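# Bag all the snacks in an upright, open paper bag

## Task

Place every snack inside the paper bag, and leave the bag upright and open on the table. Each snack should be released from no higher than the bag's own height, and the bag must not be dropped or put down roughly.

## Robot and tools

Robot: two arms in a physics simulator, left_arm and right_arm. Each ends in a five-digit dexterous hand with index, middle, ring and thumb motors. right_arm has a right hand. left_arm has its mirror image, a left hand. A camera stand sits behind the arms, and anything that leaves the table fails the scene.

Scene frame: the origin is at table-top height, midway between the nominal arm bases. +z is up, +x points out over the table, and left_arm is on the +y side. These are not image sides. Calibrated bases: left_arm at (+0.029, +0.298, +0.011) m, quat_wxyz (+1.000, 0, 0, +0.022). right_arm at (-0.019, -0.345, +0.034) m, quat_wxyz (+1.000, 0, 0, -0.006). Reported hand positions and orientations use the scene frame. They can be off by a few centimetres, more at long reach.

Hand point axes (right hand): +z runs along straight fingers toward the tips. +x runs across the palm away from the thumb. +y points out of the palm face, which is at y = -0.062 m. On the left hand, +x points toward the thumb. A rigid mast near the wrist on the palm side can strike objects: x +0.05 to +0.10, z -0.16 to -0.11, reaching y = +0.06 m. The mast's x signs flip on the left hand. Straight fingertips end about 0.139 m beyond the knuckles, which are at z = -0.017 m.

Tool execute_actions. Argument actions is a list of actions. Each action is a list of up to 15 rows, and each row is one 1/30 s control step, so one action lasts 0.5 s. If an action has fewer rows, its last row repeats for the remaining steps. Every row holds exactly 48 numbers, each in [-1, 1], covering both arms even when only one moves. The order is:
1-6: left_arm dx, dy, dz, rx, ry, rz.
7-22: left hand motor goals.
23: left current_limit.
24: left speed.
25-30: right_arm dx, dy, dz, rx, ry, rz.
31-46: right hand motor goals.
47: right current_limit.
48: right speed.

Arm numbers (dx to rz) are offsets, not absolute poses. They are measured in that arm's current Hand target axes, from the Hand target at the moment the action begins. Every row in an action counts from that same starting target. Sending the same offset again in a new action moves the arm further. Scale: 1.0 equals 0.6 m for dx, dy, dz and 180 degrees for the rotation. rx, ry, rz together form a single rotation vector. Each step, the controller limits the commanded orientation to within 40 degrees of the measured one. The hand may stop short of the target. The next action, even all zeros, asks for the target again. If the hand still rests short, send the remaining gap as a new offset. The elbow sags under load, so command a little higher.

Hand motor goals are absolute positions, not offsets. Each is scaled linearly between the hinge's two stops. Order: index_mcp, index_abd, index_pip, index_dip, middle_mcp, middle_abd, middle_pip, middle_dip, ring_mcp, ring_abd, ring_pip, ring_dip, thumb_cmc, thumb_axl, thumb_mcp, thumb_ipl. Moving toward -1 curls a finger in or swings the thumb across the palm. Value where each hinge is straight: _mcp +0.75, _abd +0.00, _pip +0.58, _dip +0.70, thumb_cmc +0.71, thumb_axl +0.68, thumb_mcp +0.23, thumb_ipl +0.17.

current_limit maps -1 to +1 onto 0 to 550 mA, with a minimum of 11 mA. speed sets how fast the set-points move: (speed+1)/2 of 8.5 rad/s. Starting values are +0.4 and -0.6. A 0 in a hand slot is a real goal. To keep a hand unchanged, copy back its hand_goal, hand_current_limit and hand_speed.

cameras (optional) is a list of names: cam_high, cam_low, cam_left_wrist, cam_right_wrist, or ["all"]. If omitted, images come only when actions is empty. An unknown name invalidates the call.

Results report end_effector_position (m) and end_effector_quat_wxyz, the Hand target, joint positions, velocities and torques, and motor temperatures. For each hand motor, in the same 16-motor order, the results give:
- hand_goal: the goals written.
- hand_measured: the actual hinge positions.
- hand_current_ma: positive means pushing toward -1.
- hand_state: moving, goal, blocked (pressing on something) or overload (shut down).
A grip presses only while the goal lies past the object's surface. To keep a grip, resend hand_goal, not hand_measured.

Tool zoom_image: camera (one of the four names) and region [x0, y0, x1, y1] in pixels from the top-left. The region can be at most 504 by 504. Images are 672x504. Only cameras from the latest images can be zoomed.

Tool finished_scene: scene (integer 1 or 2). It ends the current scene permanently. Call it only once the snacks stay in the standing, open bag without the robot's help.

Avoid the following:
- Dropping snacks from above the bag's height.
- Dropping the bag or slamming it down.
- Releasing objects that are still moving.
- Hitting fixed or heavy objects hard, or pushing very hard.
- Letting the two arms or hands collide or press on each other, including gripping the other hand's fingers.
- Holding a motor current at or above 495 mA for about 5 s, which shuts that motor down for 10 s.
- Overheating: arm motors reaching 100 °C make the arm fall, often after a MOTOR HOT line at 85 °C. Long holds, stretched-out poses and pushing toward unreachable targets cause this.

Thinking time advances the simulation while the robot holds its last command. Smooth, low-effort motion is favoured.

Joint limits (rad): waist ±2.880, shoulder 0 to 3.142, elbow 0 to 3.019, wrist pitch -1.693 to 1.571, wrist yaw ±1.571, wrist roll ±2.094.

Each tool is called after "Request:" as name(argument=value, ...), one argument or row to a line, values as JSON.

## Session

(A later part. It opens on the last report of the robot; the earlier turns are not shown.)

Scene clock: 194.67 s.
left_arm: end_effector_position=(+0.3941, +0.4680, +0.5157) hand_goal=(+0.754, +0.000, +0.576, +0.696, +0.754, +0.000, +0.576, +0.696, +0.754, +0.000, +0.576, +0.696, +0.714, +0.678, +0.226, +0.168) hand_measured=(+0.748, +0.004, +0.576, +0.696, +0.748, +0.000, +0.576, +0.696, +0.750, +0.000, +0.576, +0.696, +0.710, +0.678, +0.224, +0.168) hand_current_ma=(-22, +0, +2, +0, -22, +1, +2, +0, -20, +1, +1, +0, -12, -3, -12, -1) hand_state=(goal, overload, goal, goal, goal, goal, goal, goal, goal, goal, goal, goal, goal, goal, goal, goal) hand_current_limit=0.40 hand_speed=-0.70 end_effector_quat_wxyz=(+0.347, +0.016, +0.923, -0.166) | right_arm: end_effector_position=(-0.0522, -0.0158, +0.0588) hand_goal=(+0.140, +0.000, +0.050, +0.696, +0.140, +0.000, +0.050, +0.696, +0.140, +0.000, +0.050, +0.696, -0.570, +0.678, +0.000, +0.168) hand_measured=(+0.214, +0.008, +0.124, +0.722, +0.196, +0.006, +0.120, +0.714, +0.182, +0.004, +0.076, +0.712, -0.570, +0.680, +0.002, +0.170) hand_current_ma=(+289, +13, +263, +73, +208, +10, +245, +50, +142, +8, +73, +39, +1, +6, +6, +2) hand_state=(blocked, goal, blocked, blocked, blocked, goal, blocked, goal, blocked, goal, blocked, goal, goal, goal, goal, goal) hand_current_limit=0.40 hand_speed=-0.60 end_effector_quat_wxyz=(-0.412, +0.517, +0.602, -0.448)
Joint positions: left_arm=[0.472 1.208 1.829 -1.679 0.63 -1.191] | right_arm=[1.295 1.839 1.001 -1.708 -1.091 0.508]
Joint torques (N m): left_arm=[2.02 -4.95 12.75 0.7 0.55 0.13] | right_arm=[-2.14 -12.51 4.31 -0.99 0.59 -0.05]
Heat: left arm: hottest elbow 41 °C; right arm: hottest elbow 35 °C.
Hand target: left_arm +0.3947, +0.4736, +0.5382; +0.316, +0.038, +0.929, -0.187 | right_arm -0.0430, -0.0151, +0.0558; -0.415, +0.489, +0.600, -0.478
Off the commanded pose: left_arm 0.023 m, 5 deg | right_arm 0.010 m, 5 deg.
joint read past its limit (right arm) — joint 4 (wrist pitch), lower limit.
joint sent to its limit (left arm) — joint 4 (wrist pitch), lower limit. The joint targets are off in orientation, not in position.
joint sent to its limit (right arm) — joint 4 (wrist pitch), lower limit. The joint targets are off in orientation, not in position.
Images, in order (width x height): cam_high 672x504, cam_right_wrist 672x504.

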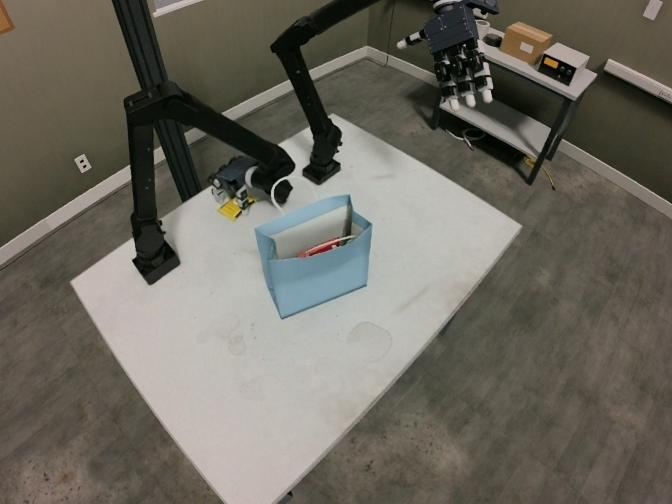

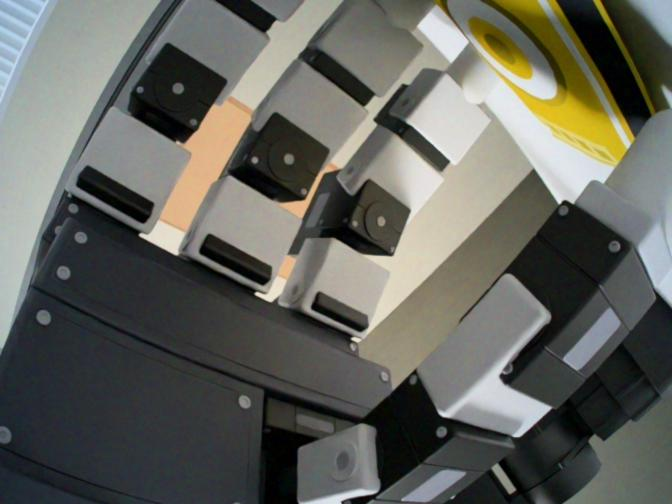

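Request:
execute_actions(
  actions=[
    [[0,0,0,0,0,0,0.754,0,0.576,0.696,0.754,0,0.576,0.696,0.754,0,0.576,0.696,0.714,0.678,0.226,0.168,0.4,-0.7,0,0,0,0,0,0,0.14,0,-0.12,0.696,0.14,0,-0.12,0.696,0.14,0,-0.12,0.696,-0.571,0.678,-0.1,0.168,0.4,-0.6]],
  ],
  cameras=["cam_high","cam_right_wrist"],
)

Request:
zoom_image(
  camera="cam_high",
  region=[180, 110, 320, 250],
)

Scene clock: 196.07 s.
left_arm: end_effector_position=(+0.3941, +0.4680, +0.5157) hand_goal=(+0.754, +0.000, +0.576, +0.696, +0.754, +0.000, +0.576, +0.696, +0.754, +0.000, +0.576, +0.696, +0.714, +0.678, +0.226, +0.168) hand_measured=(+0.748, +0.004, +0.576, +0.696, +0.748, +0.000, +0.576, +0.696, +0.750, +0.000, +0.576, +0.696, +0.710, +0.678, +0.224, +0.168) hand_current_ma=(-22, +0, +2, +0, -22, +1, +2, +0, -20, +1, +1, +0, -12, -3, -12, -1) hand_state=(goal, overload, goal, goal, goal, goal, goal, goal, goal, goal, goal, goal, goal, goal, goal, goal) hand_current_limit=0.40 hand_speed=-0.70 end_effector_quat_wxyz=(+0.347, +0.016, +0.923, -0.166) | right_arm: end_effector_position=(-0.0518, -0.0166, +0.0586) hand_goal=(+0.140, +0.000, -0.120, +0.696, +0.140, +0.000, -0.120, +0.696, +0.140, +0.000, -0.120, +0.696, -0.570, +0.678, -0.100, +0.168) hand_measured=(+0.224, -0.010, -0.042, +0.722, +0.172, +0.004, -0.094, +0.710, +0.138, +0.004, -0.116, +0.698, -0.560, +0.682, -0.078, +0.180) hand_current_ma=(+338, -18, +280, +73, +100, +7, +73, +34, -3, +6, +6, +5, +26, +8, +85, +39) hand_state=(blocked, goal, blocked, blocked, blocked, goal, blocked, goal, goal, goal, goal, goal, goal, goal, blocked, goal) hand_current_limit=0.40 hand_speed=-0.60 end_effector_quat_wxyz=(-0.410, +0.517, +0.602, -0.449)
Joint positions: left_arm=[0.472 1.208 1.829 -1.679 0.63 -1.191] | right_arm=[1.295 1.839 1.001 -1.708 -1.087 0.511]
Joint torques (N m): left_arm=[2.2 -5.01 12.72 0.7 0.53 0.14] | right_arm=[-2.78 -12.34 4.4 -1.11 0.41 -0.11]
Heat: left arm: hottest elbow 41 °C; right arm: hottest elbow 35 °C.
Hand target: left_arm +0.3947, +0.4736, +0.5382; +0.316, +0.038, +0.929, -0.187 | right_arm -0.0430, -0.0151, +0.0558; -0.415, +0.489, +0.600, -0.478
Off the commanded pose: left_arm 0.023 m, 5 deg | right_arm 0.009 m, 5 deg.
joint read past its limit (right arm) — joint 4 (wrist pitch), lower limit.
joint sent to its limit (left arm) — joint 4 (wrist pitch), lower limit. The joint targets are off in orientation, not in position.
joint sent to its limit (right arm) — joint 4 (wrist pitch), lower limit. The joint targets are off in orientation, not in position.
Images, in order (width x height): cam_high 672x504, cam_right_wrist 672x504.

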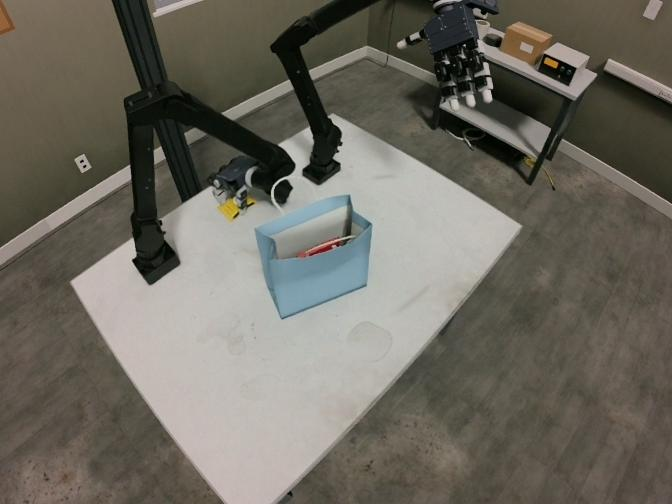

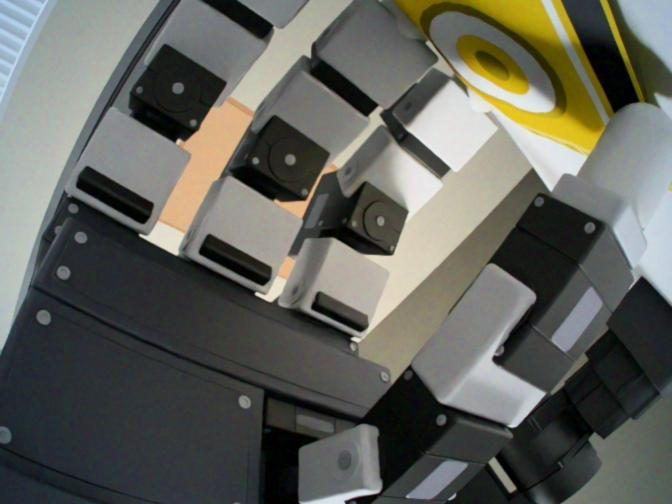

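Scaled by 3.600.

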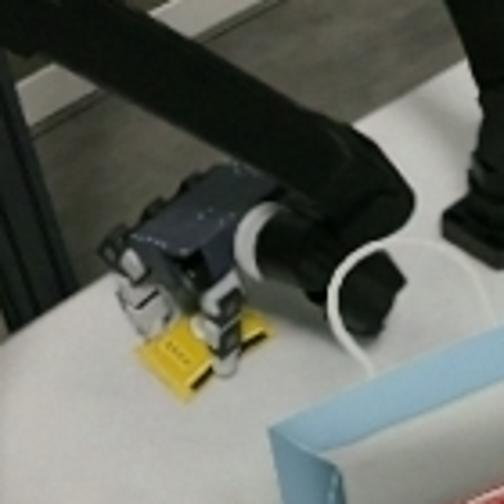

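Request:
execute_actions(
  actions=[
    [[0,0,0,0,0,0,0.754,0,0.576,0.696,0.754,0,0.576,0.696,0.754,0,0.576,0.696,0.714,0.678,0.226,0.168,0.4,-0.7,0,0,0,0,0,0,0.13,0,-0.18,0.696,0.14,0,-0.18,0.696,0.16,0,-0.18,0.696,-0.571,0.678,-0.18,0.168,0.5,-0.6]],
  ],
  cameras=["cam_high","cam_right_wrist"],
)

Request:
zoom_image(
  camera="cam_high",
  region=[180, 110, 320, 250],
)

Scene clock: 197.53 s.
left_arm: end_effector_position=(+0.3941, +0.4680, +0.5157) hand_goal=(+0.754, +0.000, +0.576, +0.696, +0.754, +0.000, +0.576, +0.696, +0.754, +0.000, +0.576, +0.696, +0.714, +0.678, +0.226, +0.168) hand_measured=(+0.748, +0.004, +0.576, +0.696, +0.748, +0.000, +0.576, +0.696, +0.750, +0.000, +0.576, +0.696, +0.710, +0.678, +0.224, +0.168) hand_current_ma=(-22, +0, +2, +0, -22, +1, +2, +0, -20, +1, +1, +0, -12, -3, -12, -1) hand_state=(goal, overload, goal, goal, goal, goal, goal, goal, goal, goal, goal, goal, goal, goal, goal, goal) hand_current_limit=0.40 hand_speed=-0.70 end_effector_quat_wxyz=(+0.347, +0.016, +0.923, -0.166) | right_arm: end_effector_position=(-0.0500, -0.0178, +0.0580) hand_goal=(+0.130, +0.000, -0.180, +0.696, +0.140, +0.000, -0.180, +0.696, +0.160, +0.000, -0.180, +0.696, -0.570, +0.678, -0.180, +0.168) hand_measured=(+0.224, -0.018, -0.130, +0.722, +0.172, +0.006, -0.140, +0.710, +0.150, +0.004, -0.176, +0.698, -0.556, +0.682, -0.112, +0.186) hand_current_ma=(+387, -42, +163, +73, +100, +10, +123, +34, -27, +5, +7, +5, +36, +13, +321, +72) hand_state=(blocked, goal, blocked, blocked, blocked, goal, blocked, goal, goal, goal, goal, goal, goal, goal, moving, goal) hand_current_limit=0.50 hand_speed=-0.60 end_effector_quat_wxyz=(-0.407, +0.517, +0.604, -0.449)
Joint positions: left_arm=[0.472 1.208 1.829 -1.679 0.63 -1.191] | right_arm=[1.292 1.839 1.001 -1.708 -1.078 0.511]
Joint torques (N m): left_arm=[1.96 -4.89 12.74 0.73 0.53 0.13] | right_arm=[-2.61 -12.92 4.37 -1.09 0.14 -0.08]
Heat: left arm: hottest elbow 41 °C; right arm: hottest elbow 35 °C.
Hand target: left_arm +0.3947, +0.4736, +0.5382; +0.316, +0.038, +0.929, -0.187 | right_arm -0.0431, -0.0151, +0.0558; -0.415, +0.489, +0.600, -0.478
Off the commanded pose: left_arm 0.023 m, 5 deg | right_arm 0.008 m, 5 deg.
joint read past its limit (right arm) — joint 4 (wrist pitch), lower limit.
joint sent to its limit (left arm) — joint 4 (wrist pitch), lower limit. The joint targets are off in orientation, not in position.
joint sent to its limit (right arm) — joint 4 (wrist pitch), lower limit. The joint targets are off in orientation, not in position.
Images, in order (width x height): cam_high 672x504, cam_right_wrist 672x504.

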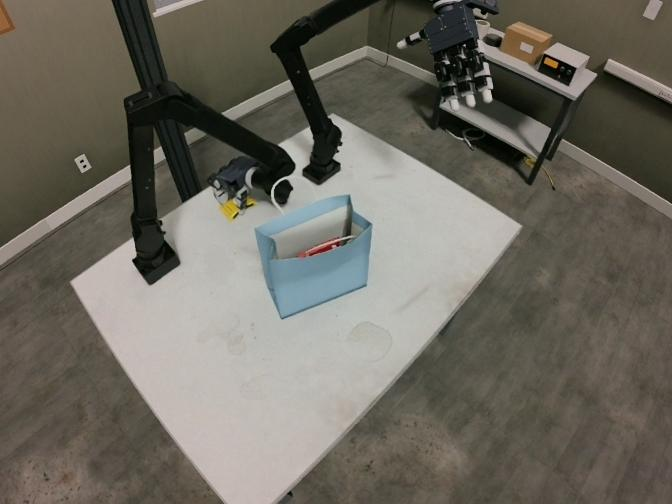

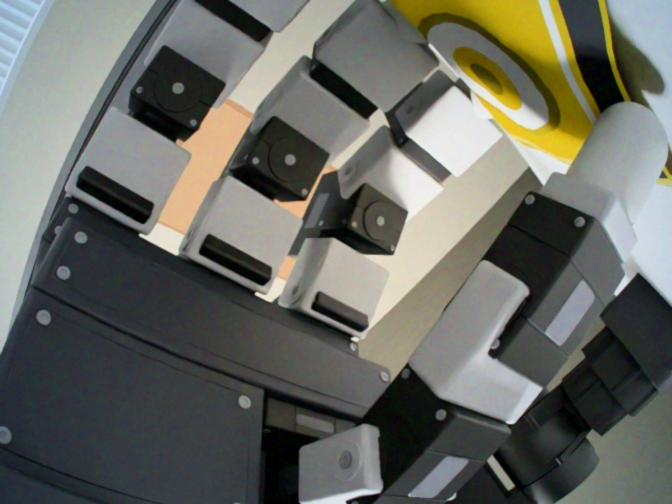

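Scaled by 3.600.

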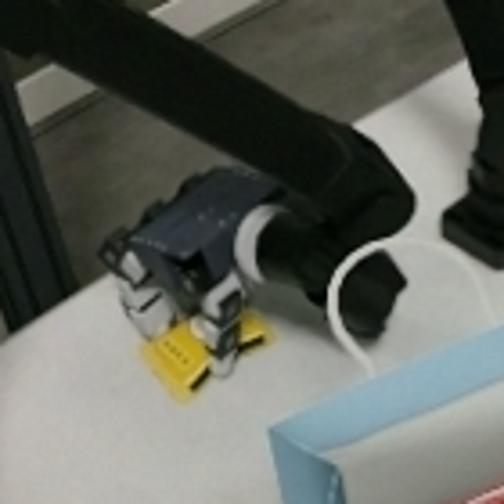

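Request:
execute_actions(
  actions=[
    [[0,0,0,0,0,0,0.754,0,0.576,0.696,0.754,0,0.576,0.696,0.754,0,0.576,0.696,0.714,0.678,0.226,0.168,0.4,-0.7,0.002,-0.0653,-0.0132,0,0,0,0.13,0,-0.2,0.696,0.14,0,-0.2,0.696,0.16,0,-0.18,0.696,-0.571,0.678,-0.2,0.168,0.5,-0.6]],
  ],
  cameras=["cam_high","cam_right_wrist"],
)

Request:
zoom_image(
  camera="cam_high",
  region=[180, 110, 320, 250],
)

Scene clock: 198.83 s.
left_arm: end_effector_position=(+0.3941, +0.4680, +0.5157) hand_goal=(+0.754, +0.000, +0.576, +0.696, +0.754, +0.000, +0.576, +0.696, +0.754, +0.000, +0.576, +0.696, +0.714, +0.678, +0.226, +0.168) hand_measured=(+0.748, +0.004, +0.576, +0.696, +0.748, +0.000, +0.576, +0.696, +0.750, +0.000, +0.576, +0.696, +0.710, +0.678, +0.224, +0.168) hand_current_ma=(-22, +0, +2, +0, -22, +1, +2, +0, -20, +1, +1, +0, -12, -3, -12, -1) hand_state=(goal, overload, goal, goal, goal, goal, goal, goal, goal, goal, goal, goal, goal, goal, goal, goal) hand_current_limit=0.40 hand_speed=-0.70 end_effector_quat_wxyz=(+0.347, +0.016, +0.923, -0.166) | right_arm: end_effector_position=(-0.0459, -0.0164, +0.0927) hand_goal=(+0.130, +0.000, -0.200, +0.696, +0.140, +0.000, -0.200, +0.696, +0.160, +0.000, -0.180, +0.696, -0.570, +0.678, -0.200, +0.168) hand_measured=(+0.158, -0.018, -0.178, +0.710, +0.146, +0.008, -0.184, +0.704, +0.150, +0.004, -0.176, +0.698, -0.574, +0.678, -0.166, +0.184) hand_current_ma=(+85, -43, +59, +36, +15, +17, +40, +20, -24, +5, +7, +5, -7, -1, +139, +60) hand_state=(blocked, goal, blocked, goal, goal, goal, goal, goal, goal, goal, goal, goal, goal, goal, blocked, goal) hand_current_limit=0.50 hand_speed=-0.60 end_effector_quat_wxyz=(-0.403, +0.529, +0.614, -0.425)
Joint positions: left_arm=[0.472 1.208 1.829 -1.679 0.63 -1.191] | right_arm=[1.292 1.721 1.001 -1.708 -1.07 0.602]
Joint torques (N m): left_arm=[2.08 -5.13 12.72 0.72 0.54 0.12] | right_arm=[-1.79 -12.92 4.67 -0.76 -0.53 0.13]
Heat: left arm: hottest elbow 41 °C; right arm: hottest elbow 35 °C.
Hand target: left_arm +0.3947, +0.4736, +0.5382; +0.316, +0.038, +0.929, -0.187 | right_arm -0.0431, -0.0152, +0.0958; -0.415, +0.489, +0.600, -0.478
Off the commanded pose: left_arm 0.023 m, 5 deg | right_arm 0.004 m, 8 deg.
joint read past its limit (right arm) — joint 4 (wrist pitch), lower limit.
joint sent to its limit (left arm) — joint 4 (wrist pitch), lower limit. The joint targets are off in orientation, not in position.
joint sent to its limit (right arm) — joint 4 (wrist pitch), lower limit. The joint targets are off in orientation, not in position.
Images, in order (width x height): cam_high 672x504, cam_right_wrist 672x504.

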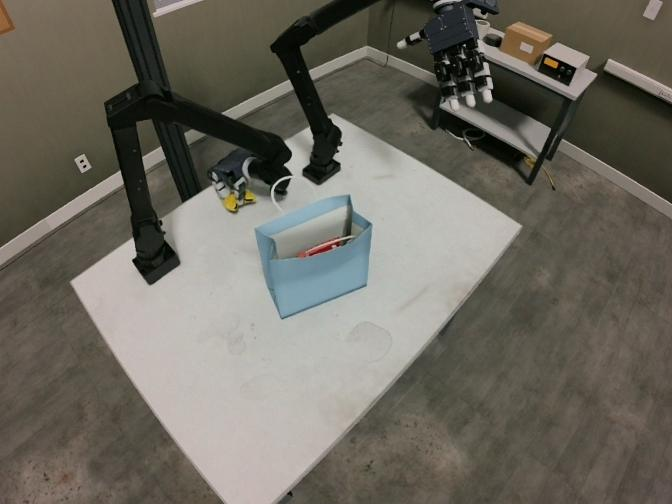

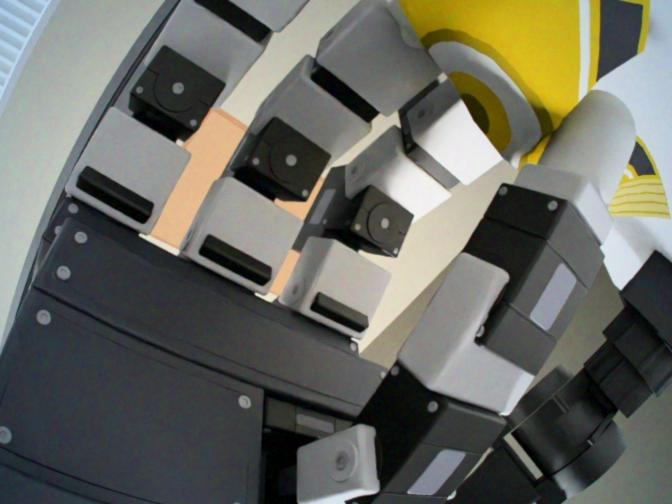

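Scaled by 3.600.

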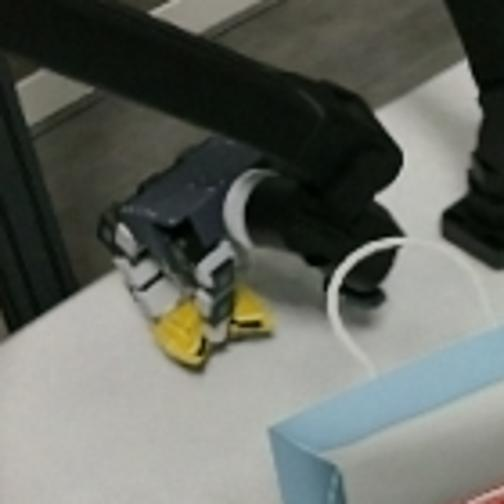

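Request:
execute_actions(
  actions=[
    [[0,0,0,0,0,0,0.754,0,0.576,0.696,0.754,0,0.576,0.696,0.754,0,0.576,0.696,0.714,0.678,0.226,0.168,0.4,-0.7,0.002,-0.0653,-0.0132,0,0,0,0.13,0,-0.22,0.696,0.13,0,-0.22,0.696,0.16,0,-0.18,0.696,-0.571,0.678,-0.23,0.168,0.5,-0.6]],
  ],
  cameras=["cam_high","cam_low","cam_right_wrist"],
)

Request:
zoom_image(
  camera="cam_high",
  region=[180, 110, 320, 250],
)

Request:
zoom_image(
  camera="cam_low",
  region=[270, 170, 370, 250],
)

Scene clock: 200.43 s.
left_arm: end_effector_position=(+0.3941, +0.4680, +0.5157) hand_goal=(+0.754, +0.000, +0.576, +0.696, +0.754, +0.000, +0.576, +0.696, +0.754, +0.000, +0.576, +0.696, +0.714, +0.678, +0.226, +0.168) hand_measured=(+0.748, +0.004, +0.576, +0.696, +0.748, +0.000, +0.576, +0.696, +0.750, +0.000, +0.576, +0.696, +0.710, +0.678, +0.224, +0.168) hand_current_ma=(-22, +0, +2, +0, -22, +1, +2, +0, -20, +1, +1, +0, -12, -3, -12, -1) hand_state=(goal, overload, goal, goal, goal, goal, goal, goal, goal, goal, goal, goal, goal, goal, goal, goal) hand_current_limit=0.40 hand_speed=-0.70 end_effector_quat_wxyz=(+0.347, +0.016, +0.923, -0.166) | right_arm: end_effector_position=(-0.0449, -0.0196, +0.1312) hand_goal=(+0.130, +0.000, -0.220, +0.696, +0.130, +0.000, -0.220, +0.696, +0.160, +0.000, -0.180, +0.696, -0.570, +0.678, -0.230, +0.168) hand_measured=(+0.158, -0.018, -0.188, +0.710, +0.144, +0.008, -0.198, +0.704, +0.152, +0.004, -0.176, +0.698, -0.574, +0.678, -0.178, +0.184) hand_current_ma=(+85, -43, +95, +36, +40, +17, +61, +20, -22, +5, +7, +5, -7, -1, +236, +60) hand_state=(blocked, goal, blocked, goal, goal, goal, blocked, goal, goal, goal, goal, goal, goal, goal, blocked, goal) hand_current_limit=0.50 hand_speed=-0.60 end_effector_quat_wxyz=(-0.403, +0.550, +0.611, -0.403)
Joint positions: left_arm=[0.472 1.208 1.829 -1.679 0.63 -1.191] | right_arm=[1.292 1.595 1.001 -1.708 -1.079 0.725]
Joint torques (N m): left_arm=[2.02 -5.01 12.75 0.73 0.54 0.13] | right_arm=[-1.79 -11.81 6.22 -0.51 -0.66 0.13]
Heat: left arm: hottest elbow 41 °C; right arm: hottest elbow 35 °C.
Hand target: left_arm +0.3947, +0.4736, +0.5382; +0.316, +0.038, +0.929, -0.187 | right_arm -0.0431, -0.0152, +0.1358; -0.415, +0.489, +0.600, -0.478
Off the commanded pose: left_arm 0.023 m, 5 deg | right_arm 0.007 m, 11 deg.
joint read past its limit (right arm) — joint 4 (wrist pitch), lower limit.
joint sent to its limit (left arm) — joint 4 (wrist pitch), lower limit. The joint targets are off in orientation, not in position.
joint sent to its limit (right arm) — joint 4 (wrist pitch), lower limit. The joint targets are off in orientation, not in position.
Images, in order (width x height): cam_high 672x504, cam_low 672x504, cam_right_wrist 672x504.

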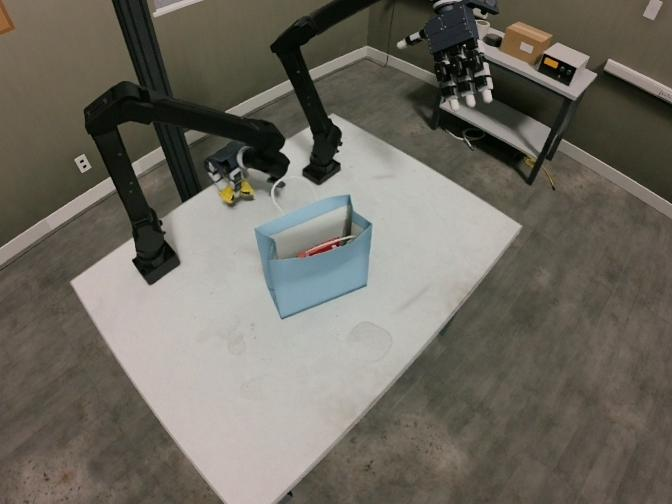

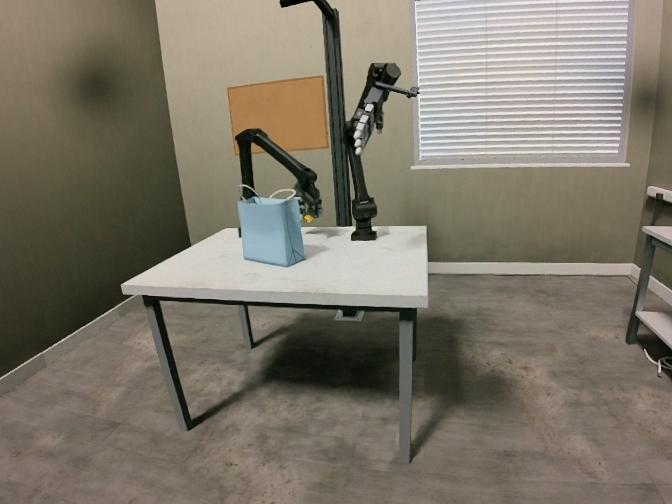

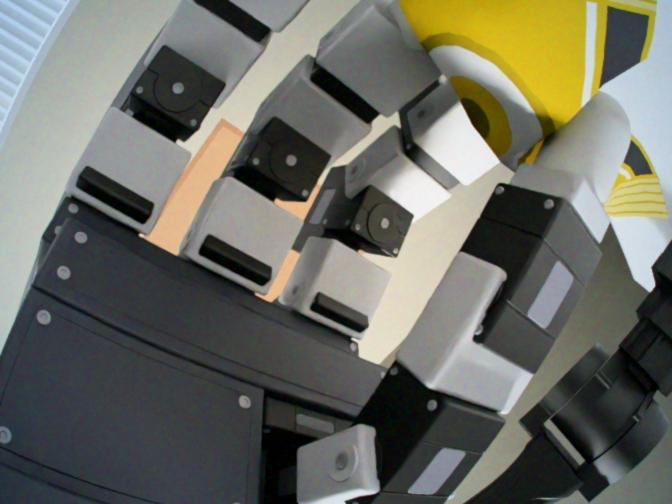

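Scaled by 3.600.

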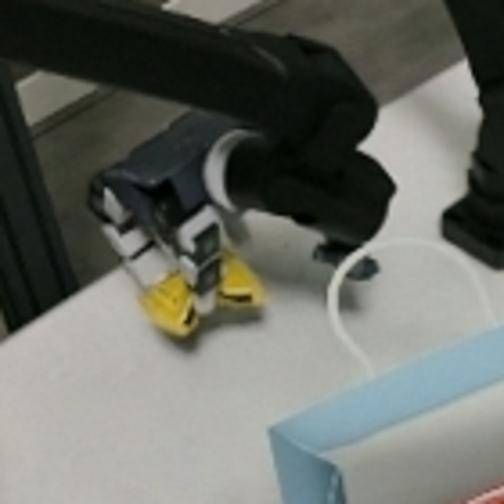

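Scaled by 5.040.

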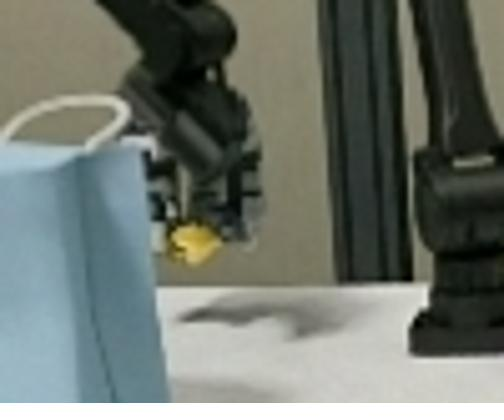

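Request:
execute_actions(
  actions=[
    [[0,0,0,0,0,0,0.754,0,0.576,0.696,0.754,0,0.576,0.696,0.754,0,0.576,0.696,0.714,0.678,0.226,0.168,0.4,-0.7,-0.019,-0.1875,-0.0852,-0.0695,0.0817,0.0165,0.13,0,-0.22,0.696,0.13,0,-0.22,0.696,0.16,0,-0.18,0.696,-0.571,0.678,-0.23,0.168,0.5,-0.6]],
    [[0,0,0,0,0,0,0.754,0,0.576,0.696,0.754,0,0.576,0.696,0.754,0,0.576,0.696,0.714,0.678,0.226,0.168,0.4,-0.7,-0.0079,-0.1415,-0.1738,-0.08,0.0609,0.0271,0.13,0,-0.22,0.696,0.13,0,-0.22,0.696,0.16,0,-0.18,0.696,-0.571,0.678,-0.23,0.168,0.5,-0.6]],
  ],
  cameras=["cam_high","cam_low"],
)

Request:
zoom_image(
  camera="cam_high",
  region=[150, 70, 390, 270],
)

Scene clock: 202.87 s.
left_arm: end_effector_position=(+0.3941, +0.4680, +0.5157) hand_goal=(+0.754, +0.000, +0.576, +0.696, +0.754, +0.000, +0.576, +0.696, +0.754, +0.000, +0.576, +0.696, +0.714, +0.678, +0.226, +0.168) hand_measured=(+0.748, +0.004, +0.576, +0.696, +0.748, +0.000, +0.576, +0.696, +0.750, +0.000, +0.576, +0.696, +0.710, +0.678, +0.224, +0.168) hand_current_ma=(-22, +0, +2, +0, -22, +1, +2, +0, -20, +1, +1, +0, -12, -3, -12, -1) hand_state=(goal, overload, goal, goal, goal, goal, goal, goal, goal, goal, goal, goal, goal, goal, goal, goal) hand_current_limit=0.40 hand_speed=-0.70 end_effector_quat_wxyz=(+0.347, +0.016, +0.923, -0.166) | right_arm: end_effector_position=(+0.0406, -0.0486, +0.3526) hand_goal=(+0.130, +0.000, -0.220, +0.696, +0.130, +0.000, -0.220, +0.696, +0.160, +0.000, -0.180, +0.696, -0.570, +0.678, -0.230, +0.168) hand_measured=(+0.158, -0.018, -0.188, +0.710, +0.144, +0.008, -0.198, +0.704, +0.156, +0.004, -0.176, +0.698, -0.574, +0.678, -0.180, +0.184) hand_current_ma=(+85, -43, +95, +36, +40, +17, +61, +20, -6, +5, +7, +5, -7, -1, +226, +60) hand_state=(blocked, goal, blocked, goal, goal, goal, blocked, goal, goal, goal, goal, goal, goal, goal, blocked, goal) hand_current_limit=0.50 hand_speed=-0.60 end_effector_quat_wxyz=(-0.381, +0.739, +0.524, -0.188)
Joint positions: left_arm=[0.472 1.208 1.829 -1.679 0.63 -1.191] | right_arm=[1.125 1.124 1.307 -1.708 -0.876 1.472]
Joint torques (N m): left_arm=[2.14 -4.95 12.74 0.75 0.53 0.13] | right_arm=[-1.61 -8.06 11.9 0.54 -0.44 0.05]
Heat: left arm: hottest elbow 41 °C; right arm: hottest elbow 35 °C.
Hand target: left_arm +0.3947, +0.4736, +0.5382; +0.316, +0.038, +0.929, -0.187 | right_arm +0.0477, -0.0419, +0.3746; -0.379, +0.706, +0.549, -0.237
Off the commanded pose: left_arm 0.023 m, 5 deg | right_arm 0.024 m, 7 deg.
joint read past its limit (right arm) — joint 4 (wrist pitch), lower limit.
joint sent to its limit (left arm) — joint 4 (wrist pitch), lower limit. The joint targets are off in orientation, not in position.
joint sent to its limit (right arm) — joint 4 (wrist pitch), lower limit. The joint targets are off in orientation, not in position.
Images, in order (width x height): cam_high 672x504, cam_low 672x504.

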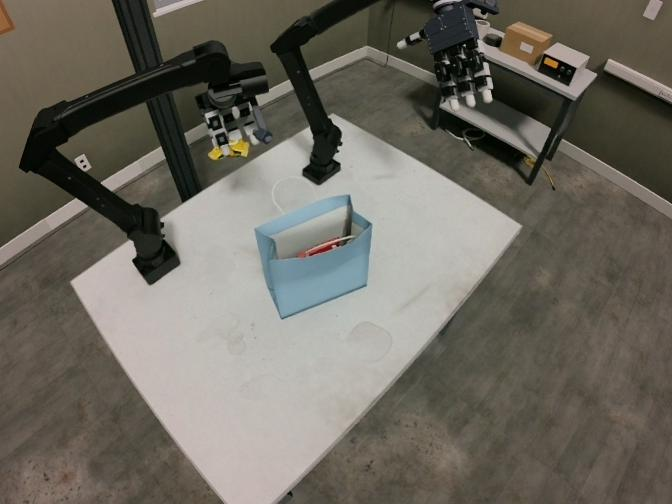

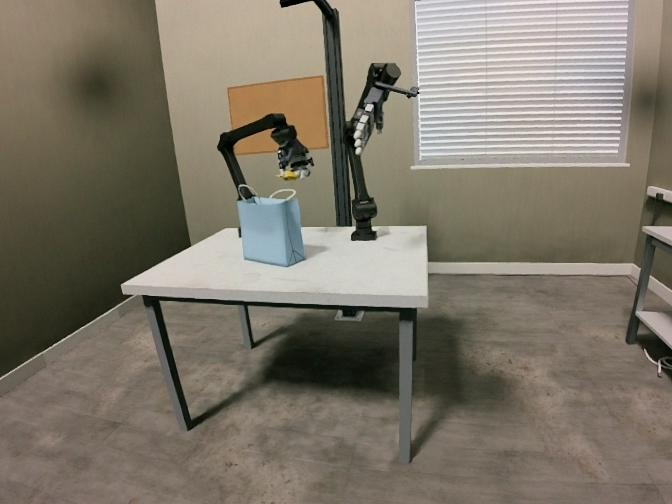

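Scaled by 2.100.

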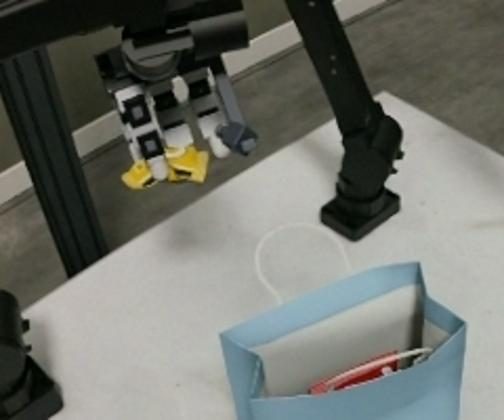

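Request:
execute_actions(
  actions=[
    [[0,0,0,0,0,0,0.754,0,0.576,0.696,0.754,0,0.576,0.696,0.754,0,0.576,0.696,0.714,0.678,0.226,0.168,0.4,-0.7,0.075,-0.0153,-0.2055,-0.0827,0.0265,0.02,0.13,0,-0.22,0.696,0.13,0,-0.22,0.696,0.16,0,-0.18,0.696,-0.571,0.678,-0.23,0.168,0.5,-0.6]],
  ],
  cameras=[],
)

Scene clock: 204.67 s.
left_arm: end_effector_position=(+0.3941, +0.4680, +0.5157) hand_goal=(+0.754, +0.000, +0.576, +0.696, +0.754, +0.000, +0.576, +0.696, +0.754, +0.000, +0.576, +0.696, +0.714, +0.678, +0.226, +0.168) hand_measured=(+0.748, +0.004, +0.576, +0.696, +0.748, +0.000, +0.576, +0.696, +0.750, +0.000, +0.576, +0.696, +0.710, +0.678, +0.224, +0.168) hand_current_ma=(-22, +0, +2, +0, -22, +1, +2, +0, -20, +1, +1, +0, -12, -3, -12, -1) hand_state=(goal, overload, goal, goal, goal, goal, goal, goal, goal, goal, goal, goal, goal, goal, goal, goal) hand_current_limit=0.40 hand_speed=-0.70 end_effector_quat_wxyz=(+0.347, +0.016, +0.923, -0.166) | right_arm: end_effector_position=(+0.1429, -0.0339, +0.4315) hand_goal=(+0.130, +0.000, -0.220, +0.696, +0.130, +0.000, -0.220, +0.696, +0.160, +0.000, -0.180, +0.696, -0.570, +0.678, -0.230, +0.168) hand_measured=(+0.160, -0.018, -0.188, +0.710, +0.146, +0.008, -0.198, +0.704, +0.162, +0.004, -0.176, +0.698, -0.574, +0.678, -0.184, +0.184) hand_current_ma=(+97, -43, +95, +36, +42, +17, +61, +20, +2, +5, +7, +5, -6, -1, +206, +60) hand_state=(blocked, goal, blocked, goal, goal, goal, blocked, goal, goal, goal, goal, goal, goal, goal, blocked, goal) hand_current_limit=0.50 hand_speed=-0.60 end_effector_quat_wxyz=(-0.329, +0.804, +0.494, -0.031)
Joint positions: left_arm=[0.472 1.208 1.829 -1.679 0.63 -1.191] | right_arm=[1.012 1.2 1.604 -1.703 -0.625 1.557]
Joint torques (N m): left_arm=[2.02 -5.07 12.74 0.7 0.54 0.13] | right_arm=[-1.96 -8.94 12.4 0.87 -0.16 0.04]
Heat: left arm: hottest elbow 41 °C; right arm: hottest elbow 36 °C.
Hand target: left_arm +0.3947, +0.4736, +0.5382; +0.316, +0.038, +0.929, -0.187 | right_arm +0.1478, -0.0318, +0.4596; -0.299, +0.776, +0.536, -0.146
Off the commanded pose: left_arm 0.023 m, 5 deg | right_arm 0.029 m, 15 deg.
joint sent to its limit (left arm) — joint 4 (wrist pitch), lower limit. The joint targets are off in orientation, not in position.
joint sent to its limit (right arm) — joint 4 (wrist pitch), lower limit. The joint targets are off in orientation, not in position.
No camera images: "cameras" was empty.

Request:
execute_actions(
  actions=[
    [[0,0,0,0,0,0,0.754,0,0.576,0.696,0.754,0,0.576,0.696,0.754,0,0.576,0.696,0.714,0.678,0.226,0.168,0.4,-0.7,0.0565,0.0632,-0.1185,-0.03,-0.05,0,0.13,0,-0.22,0.696,0.13,0,-0.22,0.696,0.16,0,-0.18,0.696,-0.571,0.678,-0.23,0.168,0.5,-0.6]],
  ],
  cameras=["cam_high","cam_low"],
)

Request:
zoom_image(
  camera="cam_high",
  region=[200, 70, 400, 270],
)

Request:
zoom_image(
  camera="cam_low",
  region=[200, 80, 320, 280],
)

Scene clock: 206.83 s.
left_arm: end_effector_position=(+0.3941, +0.4680, +0.5157) hand_goal=(+0.754, +0.000, +0.576, +0.696, +0.754, +0.000, +0.576, +0.696, +0.754, +0.000, +0.576, +0.696, +0.714, +0.678, +0.226, +0.168) hand_measured=(+0.748, +0.004, +0.576, +0.696, +0.748, +0.000, +0.576, +0.696, +0.750, +0.000, +0.576, +0.696, +0.710, +0.678, +0.224, +0.168) hand_current_ma=(-22, +0, +2, +0, -22, +1, +2, +0, -20, +1, +1, +0, -12, -3, -12, -1) hand_state=(goal, overload, goal, goal, goal, goal, goal, goal, goal, goal, goal, goal, goal, goal, goal, goal) hand_current_limit=0.40 hand_speed=-0.70 end_effector_quat_wxyz=(+0.347, +0.016, +0.923, -0.166) | right_arm: end_effector_position=(+0.2247, -0.0386, +0.4643) hand_goal=(+0.130, +0.000, -0.220, +0.696, +0.130, +0.000, -0.220, +0.696, +0.160, +0.000, -0.180, +0.696, -0.570, +0.678, -0.230, +0.168) hand_measured=(+0.162, -0.018, -0.188, +0.710, +0.146, +0.008, -0.198, +0.704, +0.162, +0.004, -0.176, +0.698, -0.572, +0.678, -0.186, +0.184) hand_current_ma=(+101, -42, +95, +36, +42, +17, +61, +20, +6, +5, +7, +5, -4, -1, +199, +60) hand_state=(blocked, goal, blocked, goal, goal, goal, blocked, goal, goal, goal, goal, goal, goal, goal, blocked, goal) hand_current_limit=0.50 hand_speed=-0.60 end_effector_quat_wxyz=(-0.280, +0.820, +0.495, +0.064)
Joint positions: left_arm=[0.472 1.208 1.829 -1.679 0.63 -1.191] | right_arm=[0.904 1.27 1.745 -1.703 -0.481 1.46]
Joint torques (N m): left_arm=[2.08 -4.95 12.74 0.75 0.54 0.11] | right_arm=[-0.32 -9.47 13.04 1.09 -0.03 -0.21]
Heat: left arm: hottest elbow 41 °C; right arm: hottest elbow 36 °C.
Hand target: left_arm +0.3947, +0.4736, +0.5382; +0.316, +0.038, +0.929, -0.187 | right_arm +0.2279, -0.0319, +0.4945; -0.220, +0.775, +0.564, -0.181
Off the commanded pose: left_arm 0.023 m, 5 deg | right_arm 0.031 m, 31 deg.
joint sent to its limit (left arm) — joint 4 (wrist pitch), lower limit. The joint targets are off in orientation, not in position.
joint sent to its limit (right arm) — joint 4 (wrist pitch), lower limit. The joint targets are off in orientation, not in position.
Images, in order (width x height): cam_high 672x504, cam_low 672x504.

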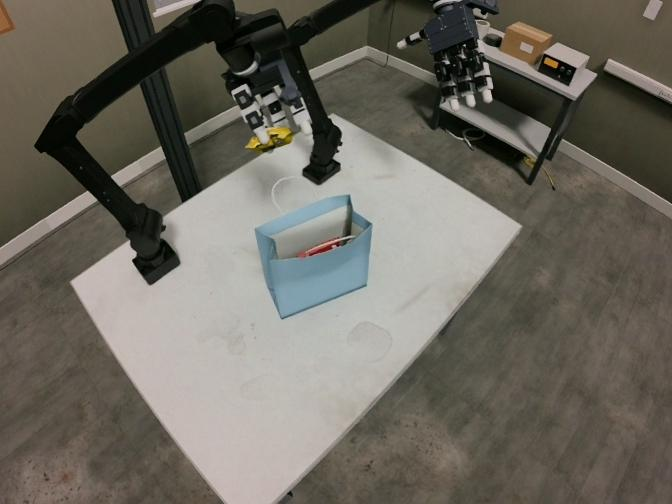

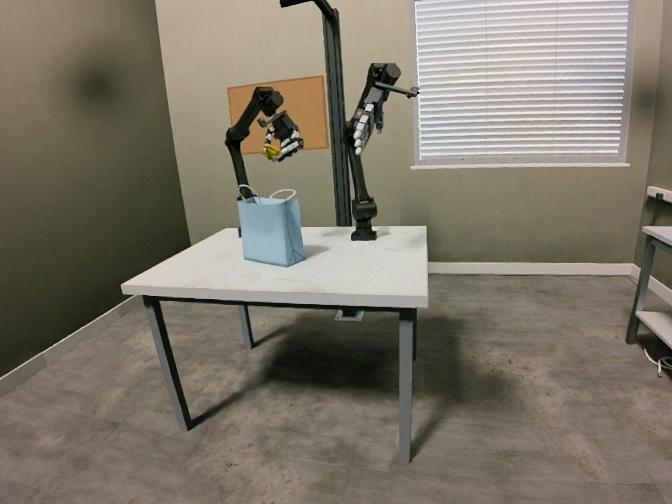

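Scaled by 2.520.

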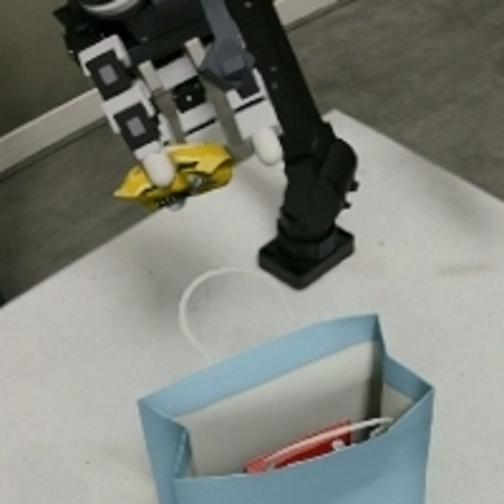

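Scaled by 2.520.

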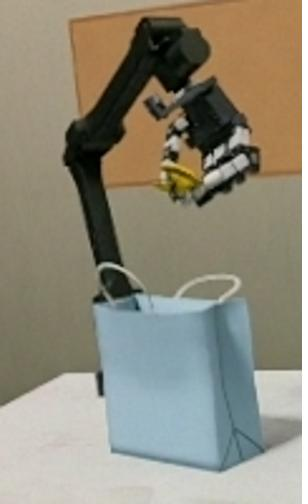

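Request:
execute_actions(
  actions=[
    [[0,0,0,0,0,0,0.754,0,0.576,0.696,0.754,0,0.576,0.696,0.754,0,0.576,0.696,0.714,0.678,0.226,0.168,0.4,-0.7,0.0655,0.1278,-0.0858,-0.03,0.0152,0.0233,0.13,0,-0.22,0.696,0.13,0,-0.22,0.696,0.16,0,-0.18,0.696,-0.571,0.678,-0.23,0.168,0.5,-0.6]],
  ],
  cameras=["cam_high","cam_low"],
)

Request:
zoom_image(
  camera="cam_high",
  region=[200, 70, 400, 270],
)

Request:
zoom_image(
  camera="cam_low",
  region=[200, 80, 320, 280],
)

Scene clock: 211.43 s.
left_arm: end_effector_position=(+0.3941, +0.4680, +0.5157) hand_goal=(+0.754, +0.000, +0.576, +0.696, +0.754, +0.000, +0.576, +0.696, +0.754, +0.000, +0.576, +0.696, +0.714, +0.678, +0.226, +0.168) hand_measured=(+0.748, +0.004, +0.576, +0.696, +0.748, +0.000, +0.576, +0.696, +0.750, +0.000, +0.576, +0.696, +0.710, +0.678, +0.224, +0.168) hand_current_ma=(-22, +0, +2, +0, -22, +1, +2, +0, -20, +1, +1, +0, -12, -3, -12, -1) hand_state=(goal, overload, goal, goal, goal, goal, goal, goal, goal, goal, goal, goal, goal, goal, goal, goal) hand_current_limit=0.40 hand_speed=-0.70 end_effector_quat_wxyz=(+0.347, +0.016, +0.923, -0.166) | right_arm: end_effector_position=(+0.3271, -0.0258, +0.4550) hand_goal=(+0.130, +0.000, -0.220, +0.696, +0.130, +0.000, -0.220, +0.696, +0.160, +0.000, -0.180, +0.696, -0.570, +0.678, -0.230, +0.168) hand_measured=(+0.162, -0.018, -0.188, +0.710, +0.146, +0.010, -0.198, +0.704, +0.164, +0.004, -0.176, +0.698, -0.572, +0.678, -0.186, +0.184) hand_current_ma=(+104, -39, +95, +36, +42, +19, +61, +20, +7, +5, +7, +5, -2, -1, +195, +60) hand_state=(blocked, goal, blocked, goal, goal, goal, blocked, goal, goal, goal, goal, goal, goal, goal, blocked, goal) hand_current_limit=0.50 hand_speed=-0.60 end_effector_quat_wxyz=(-0.225, +0.838, +0.488, +0.092)
Joint positions: left_arm=[0.472 1.208 1.829 -1.679 0.63 -1.191] | right_arm=[0.791 1.462 1.903 -1.703 -0.389 1.357]
Joint torques (N m): left_arm=[2.14 -4.89 12.7 0.69 0.53 0.13] | right_arm=[-0.62 -14.15 13.08 1.07 0.1 -0.15]
Heat: left arm: hottest elbow 41 °C; right arm: hottest elbow 37 °C.
Hand target: left_arm +0.3947, +0.4736, +0.5382; +0.316, +0.038, +0.929, -0.187 | right_arm +0.3278, -0.0219, +0.4945; -0.190, +0.809, +0.538, -0.144
Off the commanded pose: left_arm 0.023 m, 5 deg | right_arm 0.040 m, 28 deg.
joint sent to its limit (left arm) — joint 4 (wrist pitch), lower limit. The joint targets are off in orientation, not in position.
joint sent to its limit (right arm) — joint 4 (wrist pitch), lower limit. The joint targets are off in position and orientation.
Images, in order (width x height): cam_high 672x504, cam_low 672x504.

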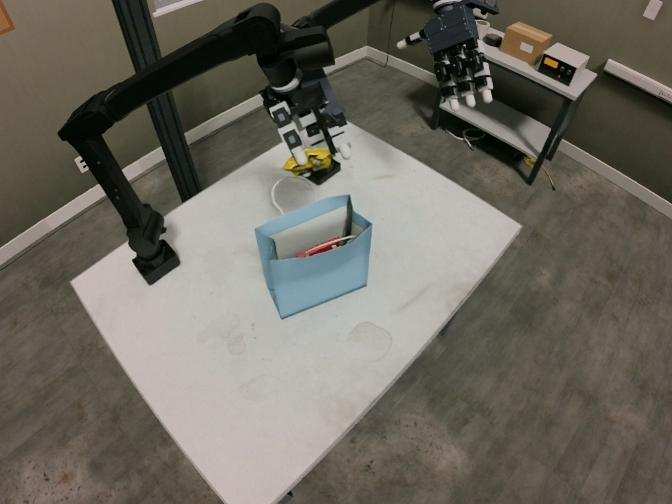

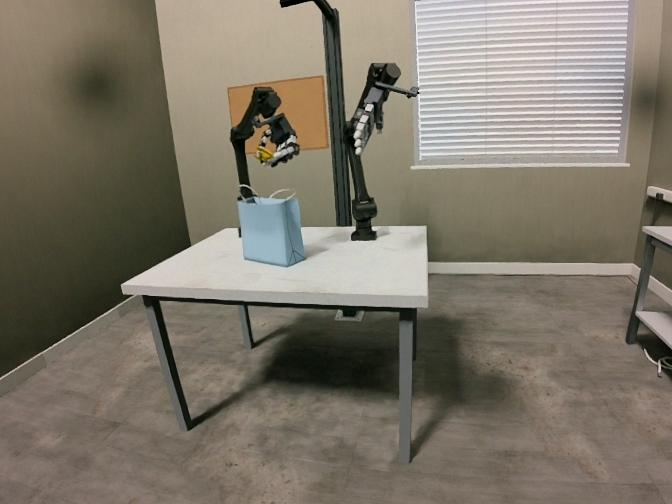

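Scaled by 2.520.

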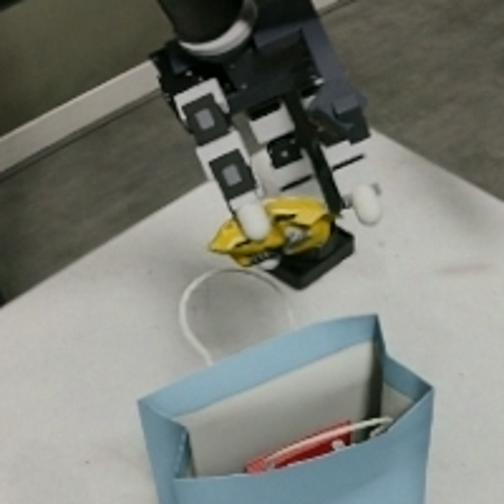

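Scaled by 2.520.

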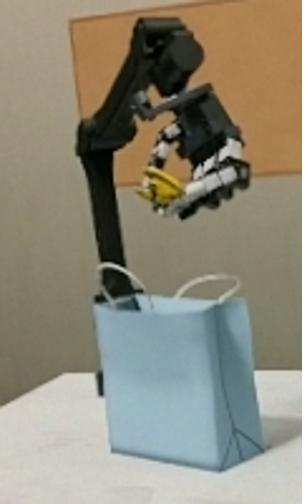

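Request:
execute_actions(
  actions=[
    [[0,0,0,0,0,0,0.754,0,0.576,0.696,0.754,0,0.576,0.696,0.754,0,0.576,0.696,0.714,0.678,0.226,0.168,0.4,-0.7,0.0029,0.0462,0.0888,0,0,0,0.13,0,-0.22,0.696,0.13,0,-0.22,0.696,0.16,0,-0.18,0.696,-0.571,0.678,-0.23,0.168,0.5,-0.6]],
    [[0,0,0,0,0,0,0.754,0,0.576,0.696,0.754,0,0.576,0.696,0.754,0,0.576,0.696,0.714,0.678,0.226,0.168,0.4,-0.7,0.0029,0.0462,0.0888,0,0,0,0.13,0,-0.22,0.696,0.13,0,-0.22,0.696,0.16,0,-0.18,0.696,-0.571,0.678,-0.23,0.168,0.5,-0.6]],
  ],
  cameras=["cam_high","cam_low"],
)

Request:
zoom_image(
  camera="cam_high",
  region=[200, 70, 400, 270],
)

Request:
zoom_image(
  camera="cam_low",
  region=[200, 80, 320, 280],
)

Scene clock: 213.90 s.
left_arm: end_effector_position=(+0.3941, +0.4680, +0.5157) hand_goal=(+0.754, +0.000, +0.576, +0.696, +0.754, +0.000, +0.576, +0.696, +0.754, +0.000, +0.576, +0.696, +0.714, +0.678, +0.226, +0.168) hand_measured=(+0.748, +0.004, +0.576, +0.696, +0.748, +0.000, +0.576, +0.696, +0.750, +0.000, +0.576, +0.696, +0.710, +0.678, +0.224, +0.168) hand_current_ma=(-22, +0, +2, +0, -22, +1, +2, +0, -20, +1, +1, +0, -12, -3, -12, -1) hand_state=(goal, overload, goal, goal, goal, goal, goal, goal, goal, goal, goal, goal, goal, goal, goal, goal) hand_current_limit=0.40 hand_speed=-0.70 end_effector_quat_wxyz=(+0.347, +0.016, +0.923, -0.166) | right_arm: end_effector_position=(+0.3302, -0.0206, +0.3653) hand_goal=(+0.130, +0.000, -0.220, +0.696, +0.130, +0.000, -0.220, +0.696, +0.160, +0.000, -0.180, +0.696, -0.570, +0.678, -0.230, +0.168) hand_measured=(+0.162, -0.018, -0.188, +0.710, +0.146, +0.010, -0.198, +0.704, +0.164, +0.004, -0.176, +0.698, -0.572, +0.678, -0.186, +0.184) hand_current_ma=(+104, -39, +95, +36, +42, +19, +61, +20, +7, +5, +7, +5, -2, -1, +195, +60) hand_state=(blocked, goal, blocked, goal, goal, goal, blocked, goal, goal, goal, goal, goal, goal, goal, blocked, goal) hand_current_limit=0.50 hand_speed=-0.60 end_effector_quat_wxyz=(-0.202, +0.834, +0.514, -0.001)
Joint positions: left_arm=[0.472 1.208 1.829 -1.679 0.63 -1.191] | right_arm=[0.791 1.532 1.76 -1.703 -0.397 1.263]
Joint torques (N m): left_arm=[2.32 -4.89 12.74 0.7 0.53 0.12] | right_arm=[-1.2 -14.74 8.17 0.47 0.12 -0.08]
Heat: left arm: hottest elbow 41 °C; right arm: hottest elbow 37 °C.
Hand target: left_arm +0.3947, +0.4736, +0.5382; +0.316, +0.038, +0.929, -0.187 | right_arm +0.3278, -0.0219, +0.3742; -0.190, +0.809, +0.538, -0.144
Off the commanded pose: left_arm 0.023 m, 5 deg | right_arm 0.009 m, 17 deg.
joint sent to its limit (left arm) — joint 4 (wrist pitch), lower limit. The joint targets are off in orientation, not in position.
joint sent to its limit (right arm) — joint 4 (wrist pitch), lower limit. The joint targets are off in orientation, not in position.
Images, in order (width x height): cam_high 672x504, cam_low 672x504.

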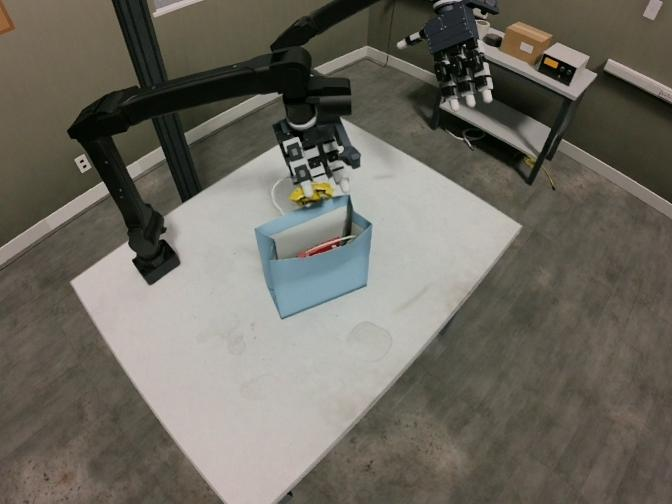

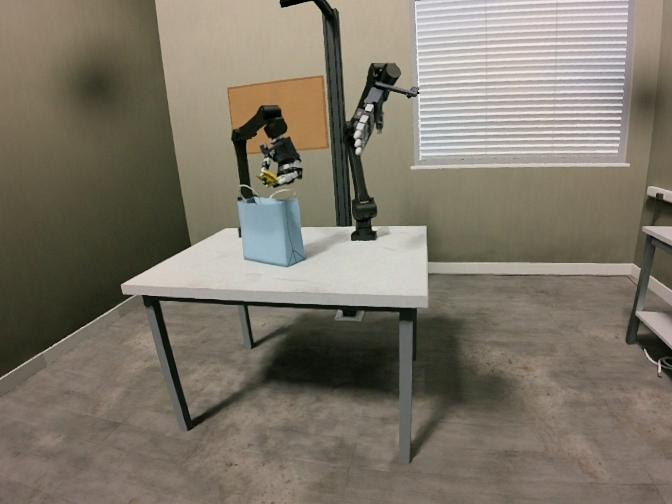

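Scaled by 2.520.

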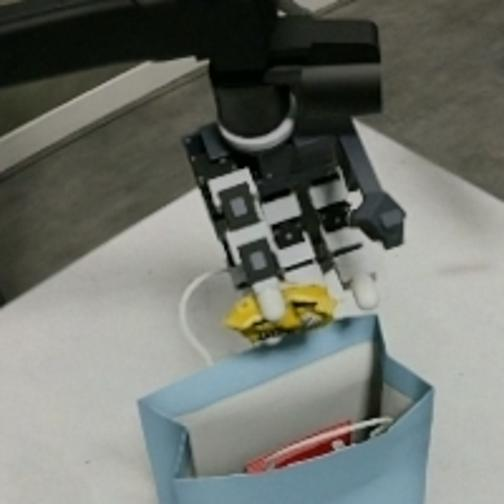

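Scaled by 2.520.

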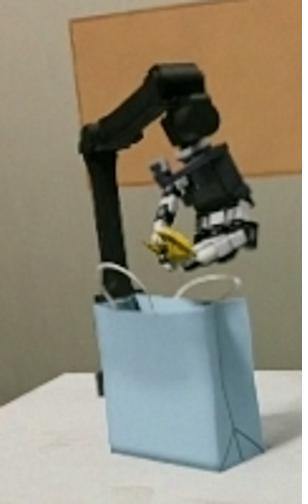

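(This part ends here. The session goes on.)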